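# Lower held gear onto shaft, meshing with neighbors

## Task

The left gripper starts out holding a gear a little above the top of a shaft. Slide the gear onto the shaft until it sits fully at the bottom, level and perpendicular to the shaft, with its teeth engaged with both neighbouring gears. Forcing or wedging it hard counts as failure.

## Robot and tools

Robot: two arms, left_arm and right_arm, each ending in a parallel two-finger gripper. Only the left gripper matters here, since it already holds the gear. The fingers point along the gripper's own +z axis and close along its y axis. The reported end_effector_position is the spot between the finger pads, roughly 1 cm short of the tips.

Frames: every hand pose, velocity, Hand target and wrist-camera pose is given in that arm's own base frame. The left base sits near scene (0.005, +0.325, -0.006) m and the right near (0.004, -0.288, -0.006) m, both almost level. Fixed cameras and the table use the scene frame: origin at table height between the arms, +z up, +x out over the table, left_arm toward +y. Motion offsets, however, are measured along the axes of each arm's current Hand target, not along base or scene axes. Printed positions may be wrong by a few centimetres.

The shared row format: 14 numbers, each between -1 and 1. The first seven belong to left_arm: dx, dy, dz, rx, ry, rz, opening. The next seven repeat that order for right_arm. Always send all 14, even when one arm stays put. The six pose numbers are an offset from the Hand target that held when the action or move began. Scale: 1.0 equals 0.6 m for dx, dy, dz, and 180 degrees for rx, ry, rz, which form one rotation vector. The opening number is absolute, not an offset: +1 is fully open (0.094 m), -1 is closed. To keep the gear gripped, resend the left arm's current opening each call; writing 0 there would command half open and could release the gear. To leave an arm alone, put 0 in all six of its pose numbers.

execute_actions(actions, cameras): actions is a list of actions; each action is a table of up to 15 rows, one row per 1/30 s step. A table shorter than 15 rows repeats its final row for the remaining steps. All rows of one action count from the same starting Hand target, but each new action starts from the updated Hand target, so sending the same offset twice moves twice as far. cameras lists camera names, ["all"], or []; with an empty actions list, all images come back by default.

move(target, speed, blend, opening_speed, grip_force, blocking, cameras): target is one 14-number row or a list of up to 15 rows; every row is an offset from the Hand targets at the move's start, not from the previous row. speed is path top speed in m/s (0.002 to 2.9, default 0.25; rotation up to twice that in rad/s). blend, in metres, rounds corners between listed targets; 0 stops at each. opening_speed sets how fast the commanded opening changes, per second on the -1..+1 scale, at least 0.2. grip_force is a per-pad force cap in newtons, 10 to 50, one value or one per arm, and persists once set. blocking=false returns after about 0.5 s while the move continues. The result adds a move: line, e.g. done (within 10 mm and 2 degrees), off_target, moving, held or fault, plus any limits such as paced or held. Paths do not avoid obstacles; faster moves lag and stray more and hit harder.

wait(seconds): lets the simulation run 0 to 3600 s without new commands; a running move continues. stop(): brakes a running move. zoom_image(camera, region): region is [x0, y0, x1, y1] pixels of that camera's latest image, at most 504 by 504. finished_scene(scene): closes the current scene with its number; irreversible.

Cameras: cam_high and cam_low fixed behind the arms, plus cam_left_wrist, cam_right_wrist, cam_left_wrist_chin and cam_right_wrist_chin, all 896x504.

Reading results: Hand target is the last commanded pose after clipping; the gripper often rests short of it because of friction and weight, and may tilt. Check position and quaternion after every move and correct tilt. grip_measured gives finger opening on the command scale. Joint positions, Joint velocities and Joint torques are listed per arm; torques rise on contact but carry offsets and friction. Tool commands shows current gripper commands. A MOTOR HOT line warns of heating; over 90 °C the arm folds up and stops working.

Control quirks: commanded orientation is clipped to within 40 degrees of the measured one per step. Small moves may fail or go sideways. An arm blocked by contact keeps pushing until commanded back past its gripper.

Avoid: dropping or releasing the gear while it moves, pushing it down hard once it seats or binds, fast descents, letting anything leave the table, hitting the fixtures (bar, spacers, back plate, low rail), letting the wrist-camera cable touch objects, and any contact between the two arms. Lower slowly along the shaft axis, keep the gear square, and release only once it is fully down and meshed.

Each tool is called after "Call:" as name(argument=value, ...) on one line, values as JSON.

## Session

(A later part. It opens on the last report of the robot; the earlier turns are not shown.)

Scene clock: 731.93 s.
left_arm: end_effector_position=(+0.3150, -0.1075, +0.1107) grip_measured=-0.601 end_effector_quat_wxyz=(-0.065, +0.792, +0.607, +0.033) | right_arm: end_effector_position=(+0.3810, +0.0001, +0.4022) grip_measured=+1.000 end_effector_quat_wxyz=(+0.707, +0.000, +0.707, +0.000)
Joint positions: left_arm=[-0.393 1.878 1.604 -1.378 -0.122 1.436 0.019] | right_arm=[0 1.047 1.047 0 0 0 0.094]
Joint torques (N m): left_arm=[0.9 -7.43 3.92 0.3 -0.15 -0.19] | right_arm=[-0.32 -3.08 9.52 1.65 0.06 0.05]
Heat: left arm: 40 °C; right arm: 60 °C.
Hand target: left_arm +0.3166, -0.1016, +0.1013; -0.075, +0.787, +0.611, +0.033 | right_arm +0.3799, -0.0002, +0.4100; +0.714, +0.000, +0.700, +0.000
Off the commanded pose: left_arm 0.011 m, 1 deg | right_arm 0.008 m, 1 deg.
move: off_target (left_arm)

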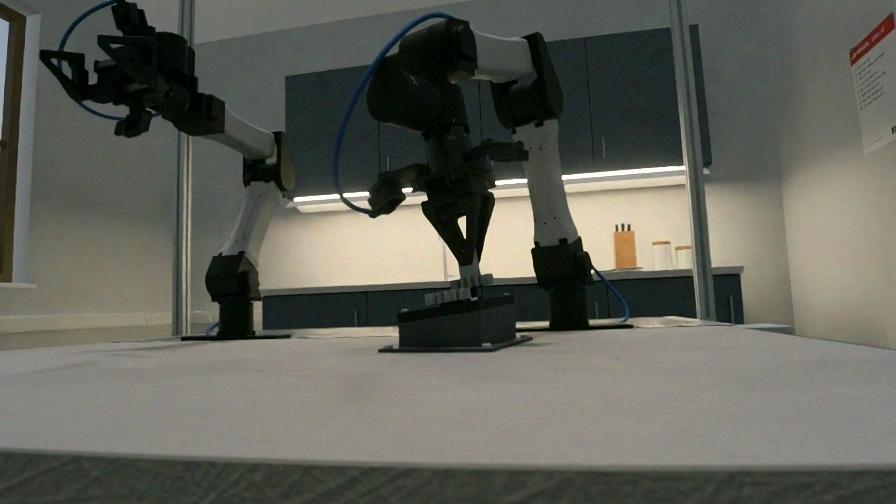

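Call:
move(target=[[0.003,-0.001,-0.027,0,0,0,-1,0,0,0,0,0,0,1]], speed=0.05, cameras=["cam_low","cam_left_wrist_chin","cam_left_wrist"])

Call:
zoom_image(camera="cam_low", region=[400, 230, 540, 340])

Call:
zoom_image(camera="cam_left_wrist", region=[370, 270, 560, 410])

Scene clock: 750.90 s.
left_arm: end_effector_position=(+0.3145, -0.1074, +0.1134) grip_measured=-0.601 end_effector_quat_wxyz=(-0.069, +0.792, +0.606, +0.031) | right_arm: end_effector_position=(+0.3810, +0.0001, +0.4022) grip_measured=+1.000 end_effector_quat_wxyz=(+0.707, +0.000, +0.707, +0.000)
Joint positions: left_arm=[-0.393 1.884 1.622 -1.397 -0.122 1.436 0.019] | right_arm=[0 1.047 1.047 0 0 0 0.094]
Joint torques (N m): left_arm=[0.8 -7.94 7.54 -0.1 -0.18 -0.19] | right_arm=[-0.29 -3.03 9.51 1.66 0.06 0.05]
Heat: left arm: 39 °C; right arm: 60 °C.
Hand target: left_arm +0.3171, -0.1023, +0.1175; -0.075, +0.787, +0.611, +0.033 | right_arm +0.3799, -0.0002, +0.4100; +0.714, +0.000, +0.700, +0.000
Off the commanded pose: left_arm 0.007 m, 1 deg | right_arm 0.008 m, 1 deg.
move: done
cam_left_wrist: T_world_to_cam=[[-0.93265, 0.36023, 0.01989, 0.33417], [0.32834, 0.82465, 0.46059, -0.0106], [0.14952, 0.43611, -0.88739, 0.21936]] pos_world=[0.28235, -0.2073, 0.19289]
cam_left_wrist_chin: T_world_to_cam=[[-0.93822, 0.32008, 0.13151, 0.31345], [0.29304, 0.93703, -0.19001, -0.01257], [-0.18404, -0.13973, -0.97293, 0.26417]] pos_world=[0.34639, -0.05164, 0.21341]
Images, in order (width x height): cam_low 896x504, cam_left_wrist 896x504, cam_left_wrist_chin 896x504.

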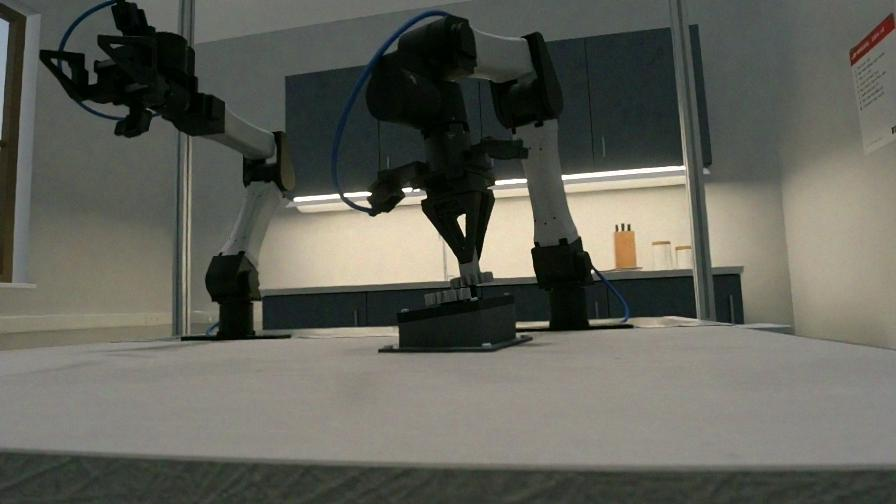

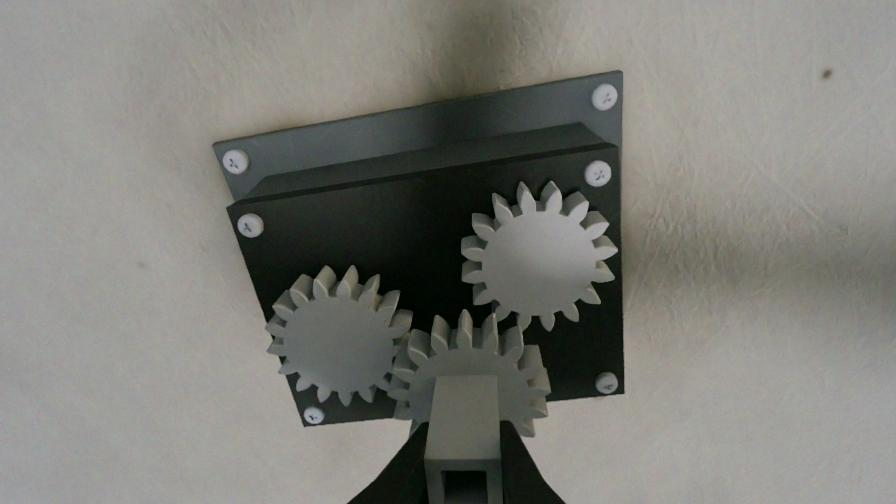

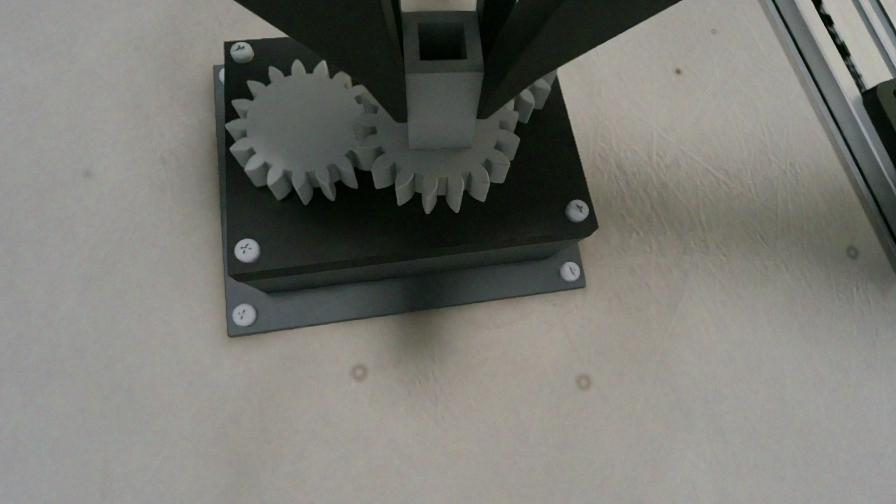

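Scaled by 3.600 from the camera's image (finer frame: 1280x720).

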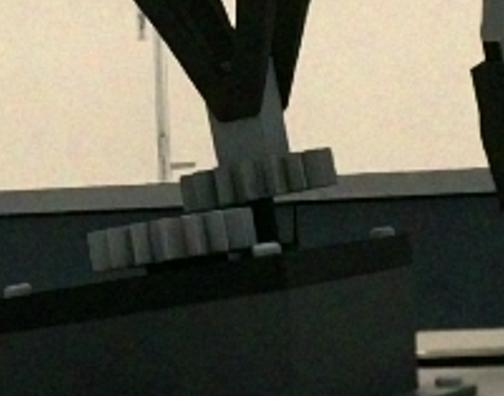

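Scaled by 2.653 from the camera's image (finer frame: 1280x720).

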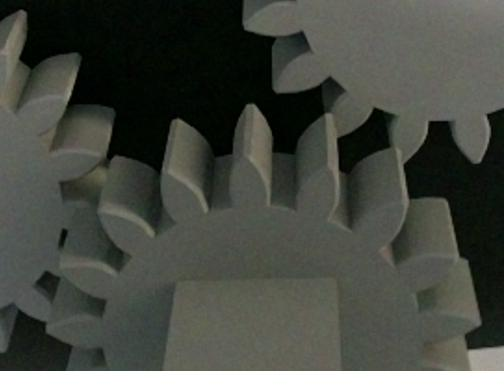

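Call:
move(target=[[-0.017,0.0015,0,0,0,-0.0128,-1,0,0,0,0,0,0,1],[-0.017,0.0015,0.0325,0,0,-0.0128,-1,0,0,0,0,0,0,1],[0.003,-0.003,0.0325,0,0,-0.0128,-1,0,0,0,0,0,0,1],[-0.017,0.0015,0.0325,0,0,-0.017,-1,0,0,0,0,0,0,1],[0.003,-0.003,0.0325,0,0,-0.008,-1,0,0,0,0,0,0,1]], speed=[0.05,0.03,0.006,0.006,0.006], blend=0.0003)

Scene clock: 805.43 s.
left_arm: end_effector_position=(+0.3143, -0.1066, +0.1096) grip_measured=-0.601 end_effector_quat_wxyz=(-0.061, +0.781, +0.621, +0.031) | right_arm: end_effector_position=(+0.3810, +0.0001, +0.4022) grip_measured=+1.000 end_effector_quat_wxyz=(+0.707, +0.000, +0.707, +0.000)
Joint positions: left_arm=[-0.386 1.871 1.591 -1.367 -0.113 1.407 0.019] | right_arm=[0 1.047 1.047 0 0 0 0.094]
Joint torques (N m): left_arm=[1.21 -7.73 2.88 0.35 -0.25 -0.05] | right_arm=[-0.34 -3.02 9.54 1.65 0.06 0.05]
Heat: left arm: 40 °C; right arm: 61 °C.
Hand target: left_arm +0.3149, -0.0971, +0.0988; -0.075, +0.779, +0.621, +0.034 | right_arm +0.3799, -0.0002, +0.4100; +0.714, +0.000, +0.700, +0.000
Off the commanded pose: left_arm 0.014 m, 2 deg | right_arm 0.008 m, 1 deg.
move: off_target (left_arm)

Call:
move(target=[[-0.028,0.005,0,0,0,0.012,-1,0,0,0,0,0,0,1],[-0.024,0.005,0,0,0,-0.018,-1,0,0,0,0,0,0,1],[-0.020,0.005,0,0,0,0.012,-1,0,0,0,0,0,0,1],[-0.016,0.005,0,0,0,-0.018,-1,0,0,0,0,0,0,1],[-0.012,0.005,0,0,0,0.012,-1,0,0,0,0,0,0,1],[-0.008,0.005,0,0,0,-0.018,-1,0,0,0,0,0,0,1]], speed=0.035, blend=0.0003)

Call:
move(target=[[-0.002,-0.01,0,0,0,0.03,-1,0,0,0,0,0,0,1],[-0.006,-0.01,0,0,0,0,-1,0,0,0,0,0,0,1],[-0.010,-0.01,0,0,0,0.03,-1,0,0,0,0,0,0,1],[-0.014,-0.01,0,0,0,0,-1,0,0,0,0,0,0,1],[-0.018,-0.01,0,0,0,0.03,-1,0,0,0,0,0,0,1],[-0.01,-0.005,0,0,0,0.015,-1,0,0,0,0,0,0,1]], speed=0.035, blend=0.0003, cameras=["cam_low","cam_left_wrist"])

Call:
zoom_image(camera="cam_low", region=[400, 230, 540, 340])

Call:
zoom_image(camera="cam_left_wrist", region=[370, 270, 560, 410])

Scene clock: 834.57 s.
left_arm: end_effector_position=(+0.3144, -0.1073, +0.1096) grip_measured=-0.601 end_effector_quat_wxyz=(-0.063, +0.768, +0.636, +0.038) | right_arm: end_effector_position=(+0.3810, +0.0001, +0.4022) grip_measured=+1.000 end_effector_quat_wxyz=(+0.707, +0.000, +0.707, +0.000)
Joint positions: left_arm=[-0.395 1.871 1.591 -1.366 -0.126 1.359 0.019] | right_arm=[0 1.047 1.047 0 0 0 0.094]
Joint torques (N m): left_arm=[0.98 -6.6 4.08 0.32 -0.13 -0.25] | right_arm=[-0.35 -3.12 9.51 1.67 0.05 0.04]
Heat: left arm: 40 °C; right arm: 61 °C.
Hand target: left_arm +0.3169, -0.1023, +0.0978; -0.074, +0.761, +0.643, +0.036 | right_arm +0.3799, -0.0002, +0.4100; +0.714, +0.000, +0.700, +0.000
Off the commanded pose: left_arm 0.013 m, 2 deg | right_arm 0.008 m, 1 deg.
move: off_target (left_arm)

Scene clock: 842.43 s.
left_arm: end_effector_position=(+0.3134, -0.1097, +0.1097) grip_measured=-0.601 end_effector_quat_wxyz=(-0.062, +0.781, +0.620, +0.044) | right_arm: end_effector_position=(+0.3810, +0.0001, +0.4022) grip_measured=+1.000 end_effector_quat_wxyz=(+0.707, +0.000, +0.707, +0.000)
Joint positions: left_arm=[-0.408 1.863 1.58 -1.357 -0.136 1.387 0.019] | right_arm=[0 1.047 1.047 0 0 0 0.094]
Joint torques (N m): left_arm=[0.49 -6.31 4.16 0.26 -0.01 -0.23] | right_arm=[-0.25 -3.07 9.46 1.66 0.07 0.02]
Heat: left arm: 41 °C; right arm: 61 °C.
Hand target: left_arm +0.3129, -0.1078, +0.0971; -0.074, +0.776, +0.625, +0.034 | right_arm +0.3799, -0.0002, +0.4100; +0.714, +0.000, +0.700, +0.000
Off the commanded pose: left_arm 0.013 m, 2 deg | right_arm 0.008 m, 1 deg.
move: off_target (left_arm)
cam_left_wrist: T_world_to_cam=[[-0.9441, 0.32959, -0.00714, 0.33722], [0.28671, 0.83159, 0.47566, 0.00549], [0.16271, 0.44703, -0.8796, 0.21332]] pos_world=[0.28208, -0.21107, 0.18743]

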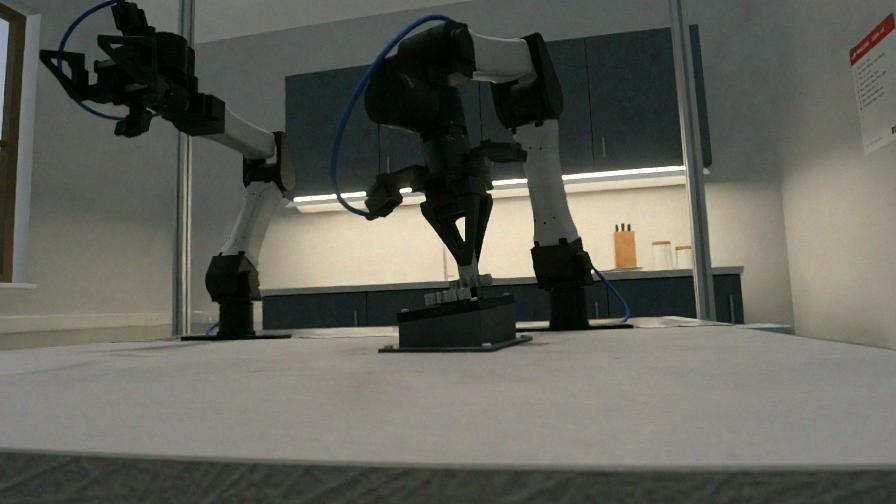

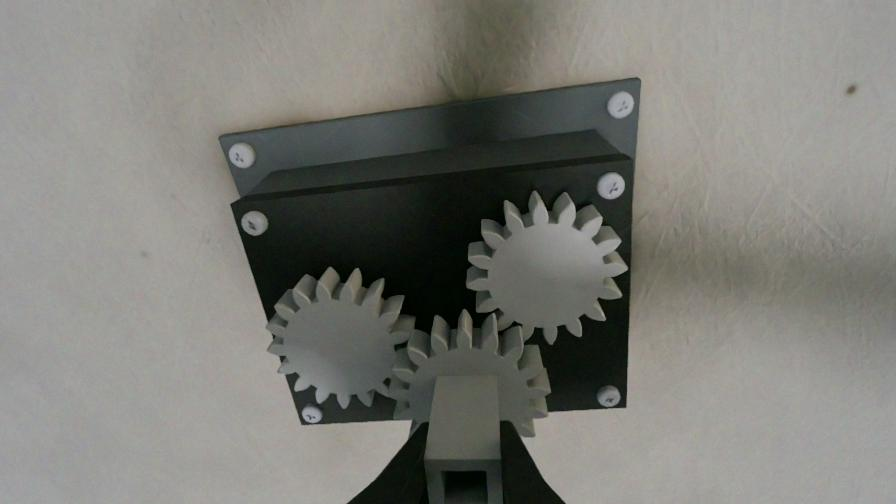

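Scaled by 3.600 from the camera's image (finer frame: 1280x720).

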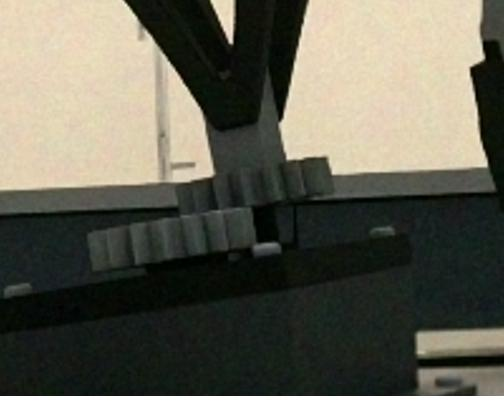

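Scaled by 2.653 from the camera's image (finer frame: 1280x720).

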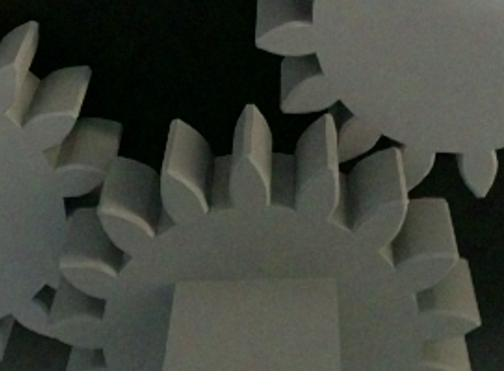

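Call:
move(target=[[0.0, 0, -0.027, 0, 0, 0, -1, 0, 0, 0, 0, 0, 0, 1], [0.0225, -0.002, -0.023, 0, 0, 0, -1, 0, 0, 0, 0, 0, 0, 1]], speed=0.03, cameras=["cam_low"])

Call:
zoom_image(camera="cam_low", region=[400, 230, 540, 340])

Scene clock: 892.17 s.
left_arm: end_effector_position=(+0.3139, -0.1062, +0.1103) grip_measured=-0.601 end_effector_quat_wxyz=(-0.065, +0.778, +0.625, +0.026) | right_arm: end_effector_position=(+0.3810, +0.0001, +0.4022) grip_measured=+1.000 end_effector_quat_wxyz=(+0.707, +0.000, +0.707, +0.000)
Joint positions: left_arm=[-0.383 1.881 1.607 -1.385 -0.109 1.4 0.019] | right_arm=[0 1.047 1.047 0 0 0 0.094]
Joint torques (N m): left_arm=[1.07 -8.91 5.74 0.01 -0.32 -0.09] | right_arm=[-0.35 -3.11 9.52 1.65 0.07 0.06]
Heat: left arm: 40 °C; right arm: 62 °C.
Hand target: left_arm +0.3152, -0.0967, +0.1128; -0.074, +0.776, +0.625, +0.034 | right_arm +0.3799, -0.0002, +0.4100; +0.714, +0.000, +0.700, +0.000
Off the commanded pose: left_arm 0.010 m, 1 deg | right_arm 0.008 m, 1 deg.
move: done

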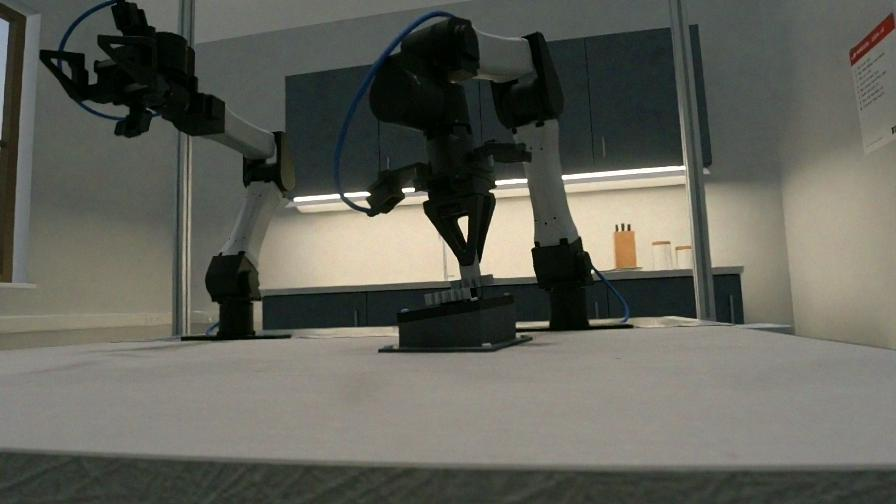

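Scaled by 3.600 from the camera's image (finer frame: 1280x720).

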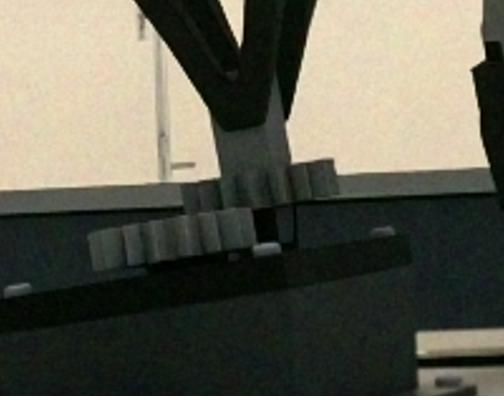

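Call:
zoom_image(camera="cam_low", region=[446, 270, 502, 302])

Scaled by 9.000 from the camera's image (finer frame: 1280x720).

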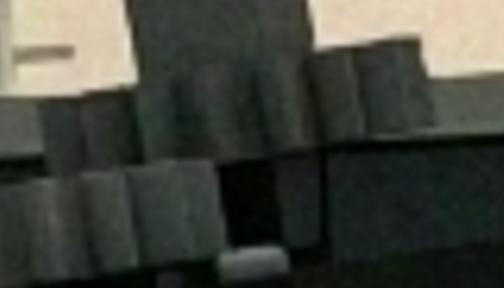

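Call:
execute_actions(actions=[], cameras=["cam_left_wrist","cam_left_wrist_chin","cam_high"])

Call:
zoom_image(camera="cam_left_wrist", region=[350, 220, 650, 420])

Call:
zoom_image(camera="cam_left_wrist_chin", region=[330, 200, 570, 360])

Call:
zoom_image(camera="cam_high", region=[380, 280, 500, 360])

Scene clock: 920.17 s.
left_arm: end_effector_position=(+0.3139, -0.1062, +0.1103) grip_measured=-0.601 end_effector_quat_wxyz=(-0.065, +0.778, +0.624, +0.026) | right_arm: end_effector_position=(+0.3810, +0.0001, +0.4022) grip_measured=+1.000 end_effector_quat_wxyz=(+0.707, +0.000, +0.707, +0.000)
Joint positions: left_arm=[-0.383 1.881 1.607 -1.385 -0.109 1.401 0.019] | right_arm=[0 1.047 1.047 0 0 0 0.094]
Joint velocities: within noise
Joint torques (N m): left_arm=[1.1 -8.9 5.74 0.01 -0.31 -0.06] | right_arm=[-0.39 -3.1 9.47 1.65 0.07 0.06]
Heat: left arm: 43 °C; right arm: 62 °C.
Hand target: left_arm +0.3152, -0.0967, +0.1128; -0.074, +0.776, +0.625, +0.034 | right_arm +0.3799, -0.0002, +0.4100; +0.714, +0.000, +0.700, +0.000
Tool commands: left_gripper/opening=-1.0 right_gripper/opening=+1.0
Off the commanded pose: left_arm 0.010 m, 1 deg | right_arm 0.008 m, 1 deg.
camera_calibration:
cam_left_wrist: T_world_to_cam=[[-0.94803, 0.31778, 0.01623, 0.33395], [0.29049, 0.84353, 0.45174, 0.00481], [0.12986, 0.43298, -0.892, 0.2224]] pos_world=[0.28632, -0.20647, 0.19079]
cam_left_wrist_chin: T_world_to_cam=[[-0.9518, 0.27857, 0.12833, 0.31305], [0.25029, 0.94729, -0.19998, 0.00149], [-0.17727, -0.15822, -0.97136, 0.25695]] pos_world=[0.34314, -0.04796, 0.20972]
Images, in order (width x height): cam_high 896x504, cam_left_wrist 896x504, cam_left_wrist_chin 896x504.

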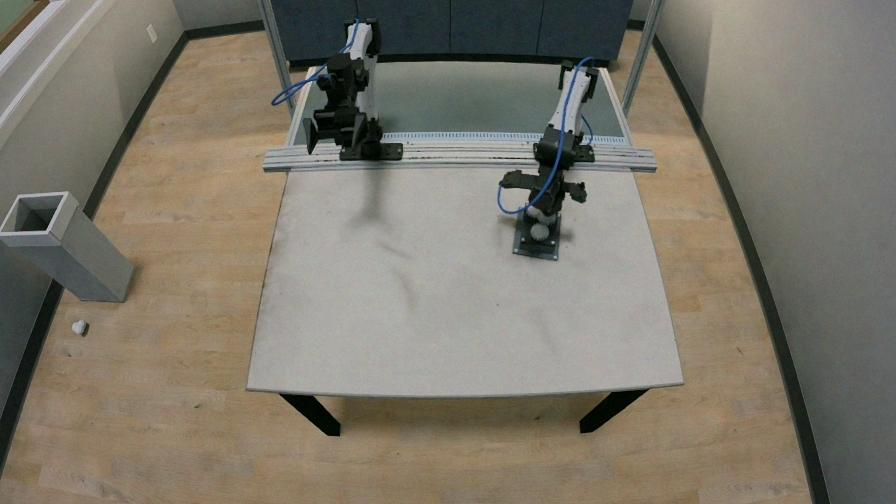

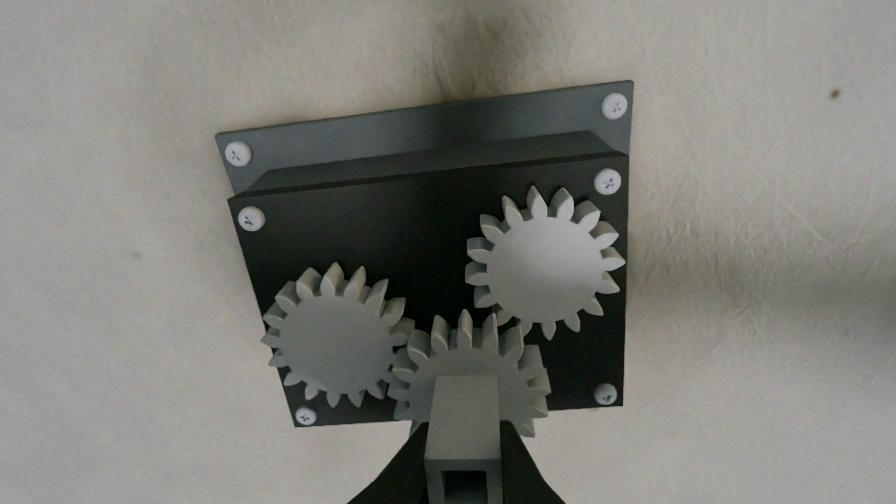

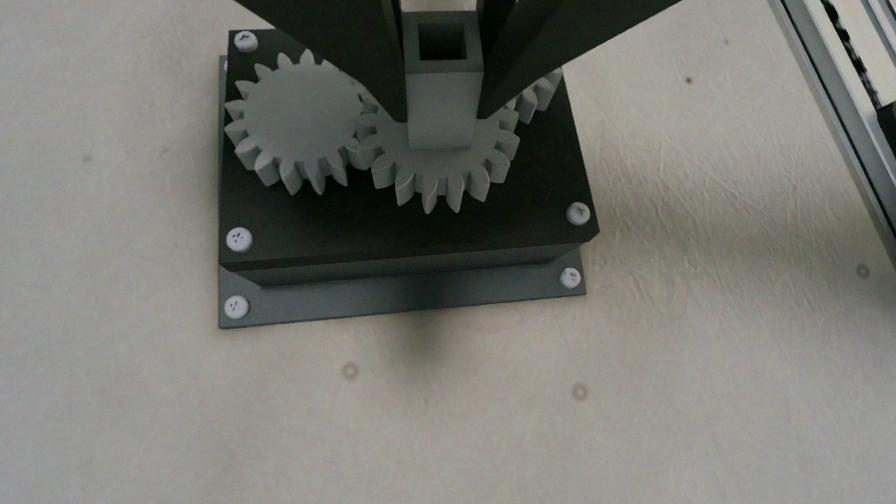

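Scaled by 1.680 from the camera's image (finer frame: 1280x720).

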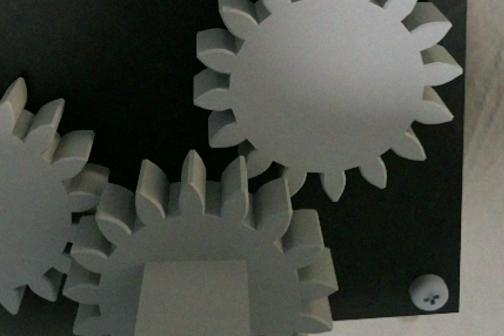

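Scaled by 2.100 from the camera's image (finer frame: 1280x720).

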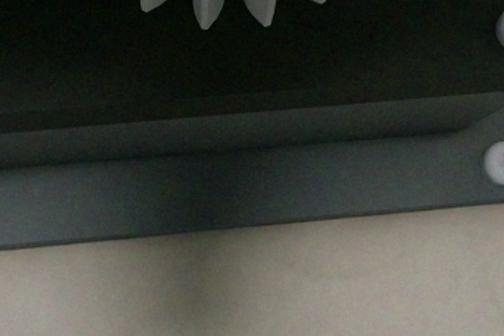

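Scaled by 4.200 from the camera's image (finer frame: 1280x720).

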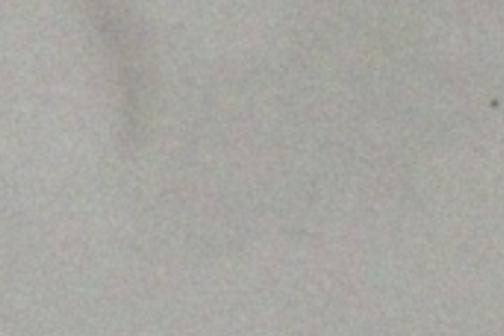

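Call:
move(target=[[0.002, 0.008, 0, 0, 0, 0, -1, 0,0,0,0,0,0,1],[0.002, 0.008, 0.022, 0, 0, 0, -1, 0,0,0,0,0,0,1],[0.002, 0.011, 0.025, 0, 0, 0.012, -1, 0,0,0,0,0,0,1],[0.003, 0.014, 0.025, 0, 0, -0.012, -1, 0,0,0,0,0,0,1],[-0.003, 0.014, 0.025, 0, 0, 0.012, -1, 0,0,0,0,0,0,1],[-0.006, 0.011, 0.025, 0, 0, -0.012, -1, 0,0,0,0,0,0,1]], speed=0.04, blend=0.0005, cameras=["cam_left_wrist","cam_low"])

Call:
zoom_image(camera="cam_low", region=[400, 230, 540, 340])

Scene clock: 997.37 s.
left_arm: end_effector_position=(+0.3153, -0.1052, +0.1011) grip_measured=-0.601 end_effector_quat_wxyz=(-0.066, +0.768, +0.637, +0.018) | right_arm: end_effector_position=(+0.3810, +0.0001, +0.4022) grip_measured=+1.000 end_effector_quat_wxyz=(+0.707, +0.000, +0.707, +0.000)
Joint positions: left_arm=[-0.372 1.898 1.592 -1.365 -0.096 1.38 0.019] | right_arm=[0 1.047 1.047 0 0 0 0.094]
Joint torques (N m): left_arm=[0.14 -8.29 4.6 0.28 -0.44 -0.23] | right_arm=[-0.27 -3.1 9.5 1.66 0.06 0.05]
Heat: left arm: 45 °C; right arm: 63 °C.
Hand target: left_arm +0.3203, -0.0991, +0.0970; -0.074, +0.764, +0.640, +0.036 | right_arm +0.3799, -0.0002, +0.4100; +0.714, +0.000, +0.700, +0.000
Off the commanded pose: left_arm 0.009 m, 2 deg | right_arm 0.008 m, 1 deg.
move: done
cam_left_wrist: T_world_to_cam=[[-0.95766, 0.28678, 0.02561, 0.3339], [0.26812, 0.85583, 0.44234, 0.01711], [0.10493, 0.43048, -0.89648, 0.22167]] pos_world=[0.29192, -0.20582, 0.1826]
Images, in order (width x height): cam_low 896x504, cam_left_wrist 896x504.

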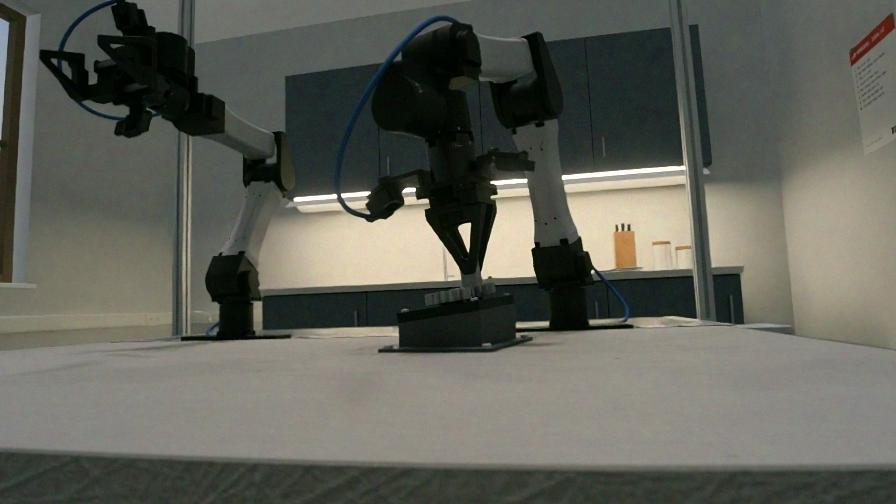

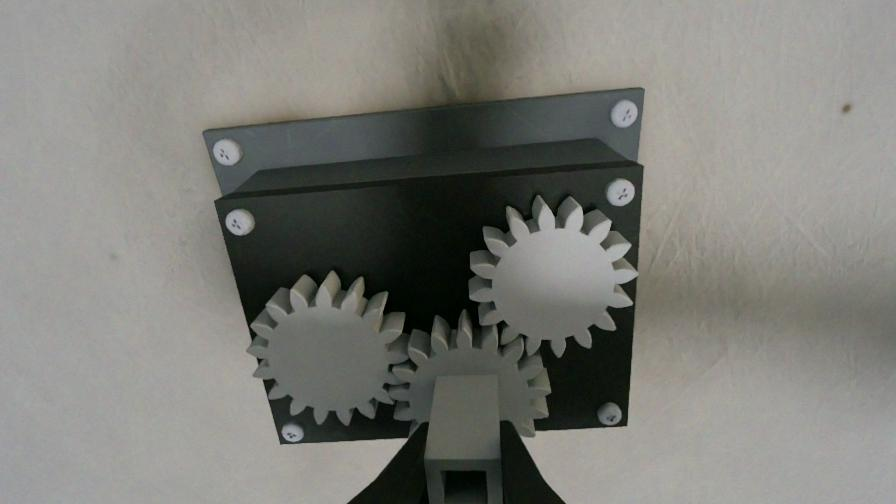

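Scaled by 3.600 from the camera's image (finer frame: 1280x720).

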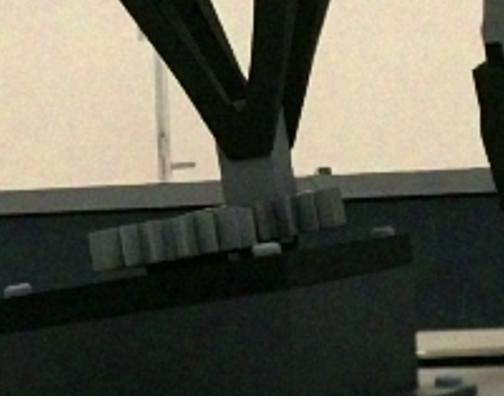

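Call:
move(target=[[-0.003, -0.003, 0.010, 0, 0, 0, -1, 0,0,0,0,0,0,1],[-0.003, -0.003, 0.014, 0, 0, 0.008, -1, 0,0,0,0,0,0,1],[0.003, -0.003, 0.014, 0, 0, -0.008, -1, 0,0,0,0,0,0,1],[0, -0.003, 0.014, 0, 0, 0, -1, 0,0,0,0,0,0,1]], speed=0.04, blend=0.0005, cameras=["cam_left_wrist","cam_low"])

Call:
zoom_image(camera="cam_low", region=[400, 230, 540, 340])

Scene clock: 1009.40 s.
left_arm: end_effector_position=(+0.3146, -0.1051, +0.0977) grip_measured=-0.601 end_effector_quat_wxyz=(-0.064, +0.765, +0.640, +0.022) | right_arm: end_effector_position=(+0.3810, +0.0001, +0.4022) grip_measured=+1.000 end_effector_quat_wxyz=(+0.707, +0.000, +0.707, +0.000)
Joint positions: left_arm=[-0.375 1.889 1.568 -1.342 -0.1 1.369 0.019] | right_arm=[0 1.047 1.047 0 0 0 0.094]
Joint torques (N m): left_arm=[0.5 -8.09 3.17 0.38 -0.41 -0.12] | right_arm=[-0.23 -3.04 9.54 1.67 0.06 0.06]
Heat: left arm: 45 °C; right arm: 63 °C.
Hand target: left_arm +0.3181, -0.0974, +0.0888; -0.074, +0.764, +0.640, +0.036 | right_arm +0.3799, -0.0002, +0.4100; +0.714, +0.000, +0.700, +0.000
Off the commanded pose: left_arm 0.012 m, 2 deg | right_arm 0.008 m, 1 deg.
move: off_target (left_arm)
cam_left_wrist: T_world_to_cam=[[-0.96008, 0.2792, 0.01721, 0.33412], [0.25724, 0.85702, 0.44649, 0.02178], [0.10991, 0.43309, -0.89463, 0.21726]] pos_world=[0.2913, -0.20604, 0.17889]
Images, in order (width x height): cam_low 896x504, cam_left_wrist 896x504.

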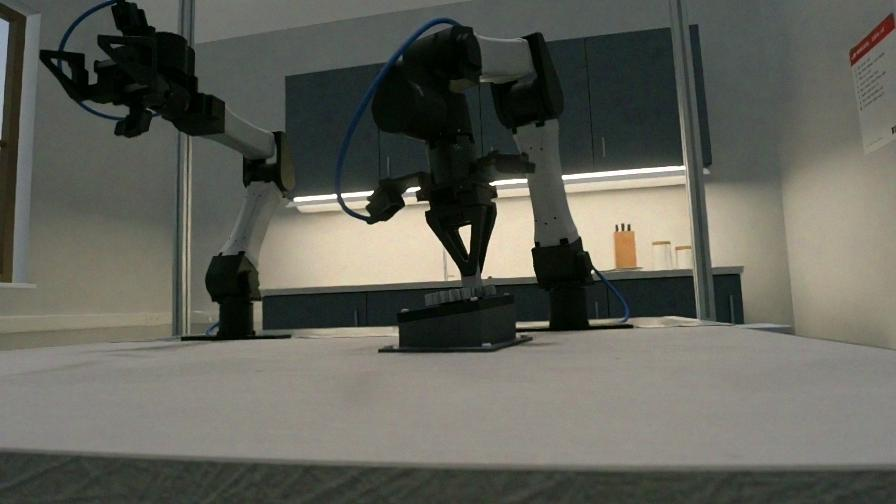

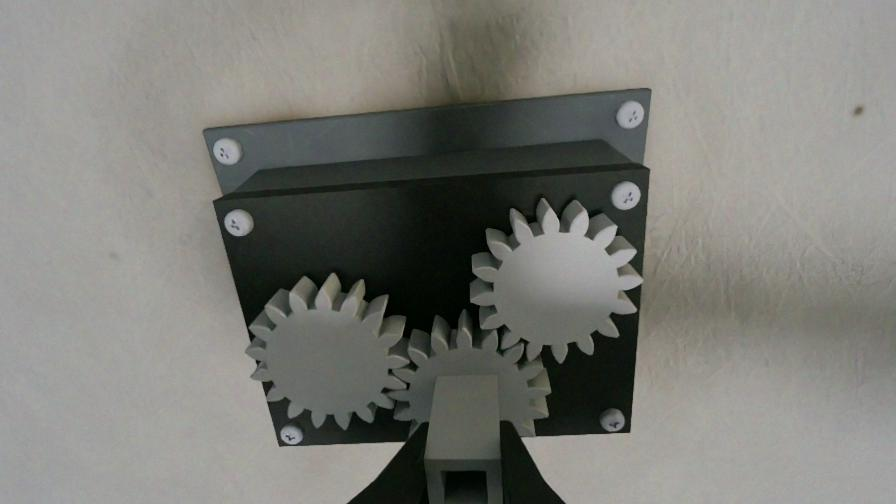

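Scaled by 3.600 from the camera's image (finer frame: 1280x720).

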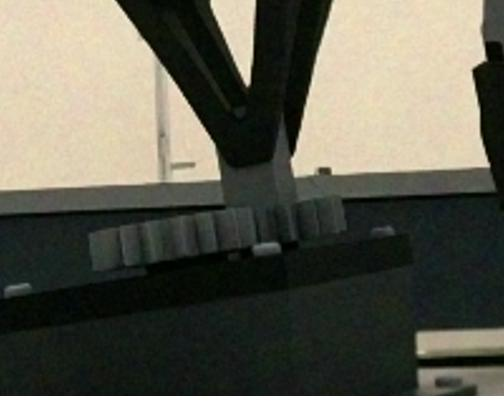

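Call:
move(target=[[0, 0, 0.006, 0, 0, 0.006, -1, 0,0,0,0,0,0,1],[0, -0.002, 0.006, 0, 0, -0.006, -1, 0,0,0,0,0,0,1]], speed=0.04, blend=0.0005)

Scene clock: 1017.23 s.
left_arm: end_effector_position=(+0.3143, -0.1050, +0.0976) grip_measured=-0.601 end_effector_quat_wxyz=(-0.060, +0.764, +0.642, +0.024) | right_arm: end_effector_position=(+0.3810, +0.0001, +0.4022) grip_measured=+1.000 end_effector_quat_wxyz=(+0.707, +0.000, +0.707, +0.000)
Joint positions: left_arm=[-0.375 1.878 1.554 -1.328 -0.1 1.366 0.019] | right_arm=[0 1.047 1.047 0 0 0 0.094]
Joint torques (N m): left_arm=[0.55 -7.5 2.78 0.43 -0.42 -0.24] | right_arm=[-0.31 -3.12 9.5 1.67 0.07 0.05]
Heat: left arm: 44 °C; right arm: 63 °C.
Hand target: left_arm +0.3168, -0.0967, +0.0854; -0.073, +0.758, +0.647, +0.036 | right_arm +0.3799, -0.0002, +0.4100; +0.714, +0.000, +0.700, +0.000
Off the commanded pose: left_arm 0.015 m, 2 deg | right_arm 0.008 m, 1 deg.
move: off_target (left_arm)

Call:
move(target=[[-0.006, -0.003, -0.013, 0, 0, 0, -1, 0,0,0,0,0,0,1],[-0.006, -0.003, -0.013, 0, 0, 0, -0.2, 0,0,0,0,0,0,1],[-0.006, -0.003, -0.15, 0, 0, 0, -0.2, 0,0,0,0,0,0,1]], speed=0.06, opening_speed=0.8, cameras=["cam_left_wrist","cam_low"])

Call:
zoom_image(camera="cam_low", region=[400, 230, 540, 340])

Scene clock: 1029.23 s.
left_arm: end_effector_position=(+0.3181, -0.1135, +0.1584) grip_measured=-0.202 end_effector_quat_wxyz=(-0.059, +0.761, +0.644, +0.041) | right_arm: end_effector_position=(+0.3810, +0.0001, +0.4022) grip_measured=+1.000 end_effector_quat_wxyz=(+0.707, +0.000, +0.707, +0.000)
Joint positions: left_arm=[-0.407 1.9 1.824 -1.564 -0.125 1.326 0.037] | right_arm=[0 1.047 1.047 0 0 0 0.094]
Joint torques (N m): left_arm=[-0.44 -10.97 7.38 0.01 -0.12 -0.22] | right_arm=[-0.32 -3.08 9.48 1.65 0.07 0.06]
Heat: left arm: 43 °C; right arm: 63 °C.
Hand target: left_arm +0.3181, -0.1141, +0.1737; -0.074, +0.758, +0.647, +0.037 | right_arm +0.3799, -0.0002, +0.4100; +0.714, +0.000, +0.700, +0.000
Off the commanded pose: left_arm 0.015 m, 2 deg | right_arm 0.008 m, 1 deg.
joint sent to its limit (left arm) — joint 4 (wrist pitch), lower limit. The joint targets are off in orientation, not in position.
move: off_target (left_arm)
cam_left_wrist: T_world_to_cam=[[-0.96264, 0.27044, -0.01358, 0.34353], [0.23274, 0.85199, 0.46899, 0.0047], [0.13841, 0.44831, -0.8831, 0.26561]] pos_world=[0.29284, -0.21598, 0.23702]
Images, in order (width x height): cam_low 896x504, cam_left_wrist 896x504.

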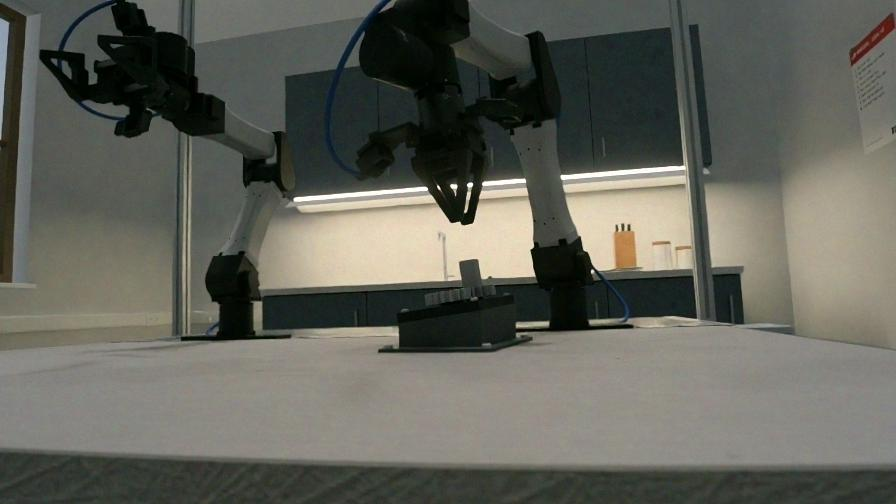

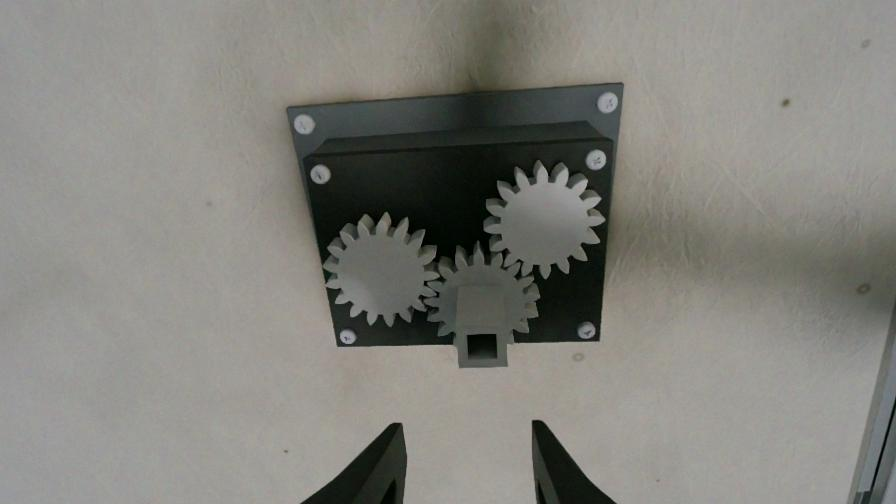

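Scaled by 3.600 from the camera's image (finer frame: 1280x720).

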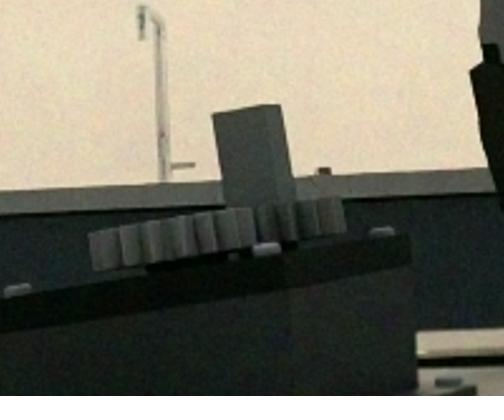

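Call:
finished_scene(scene=1)

The scene is finished: the task was done.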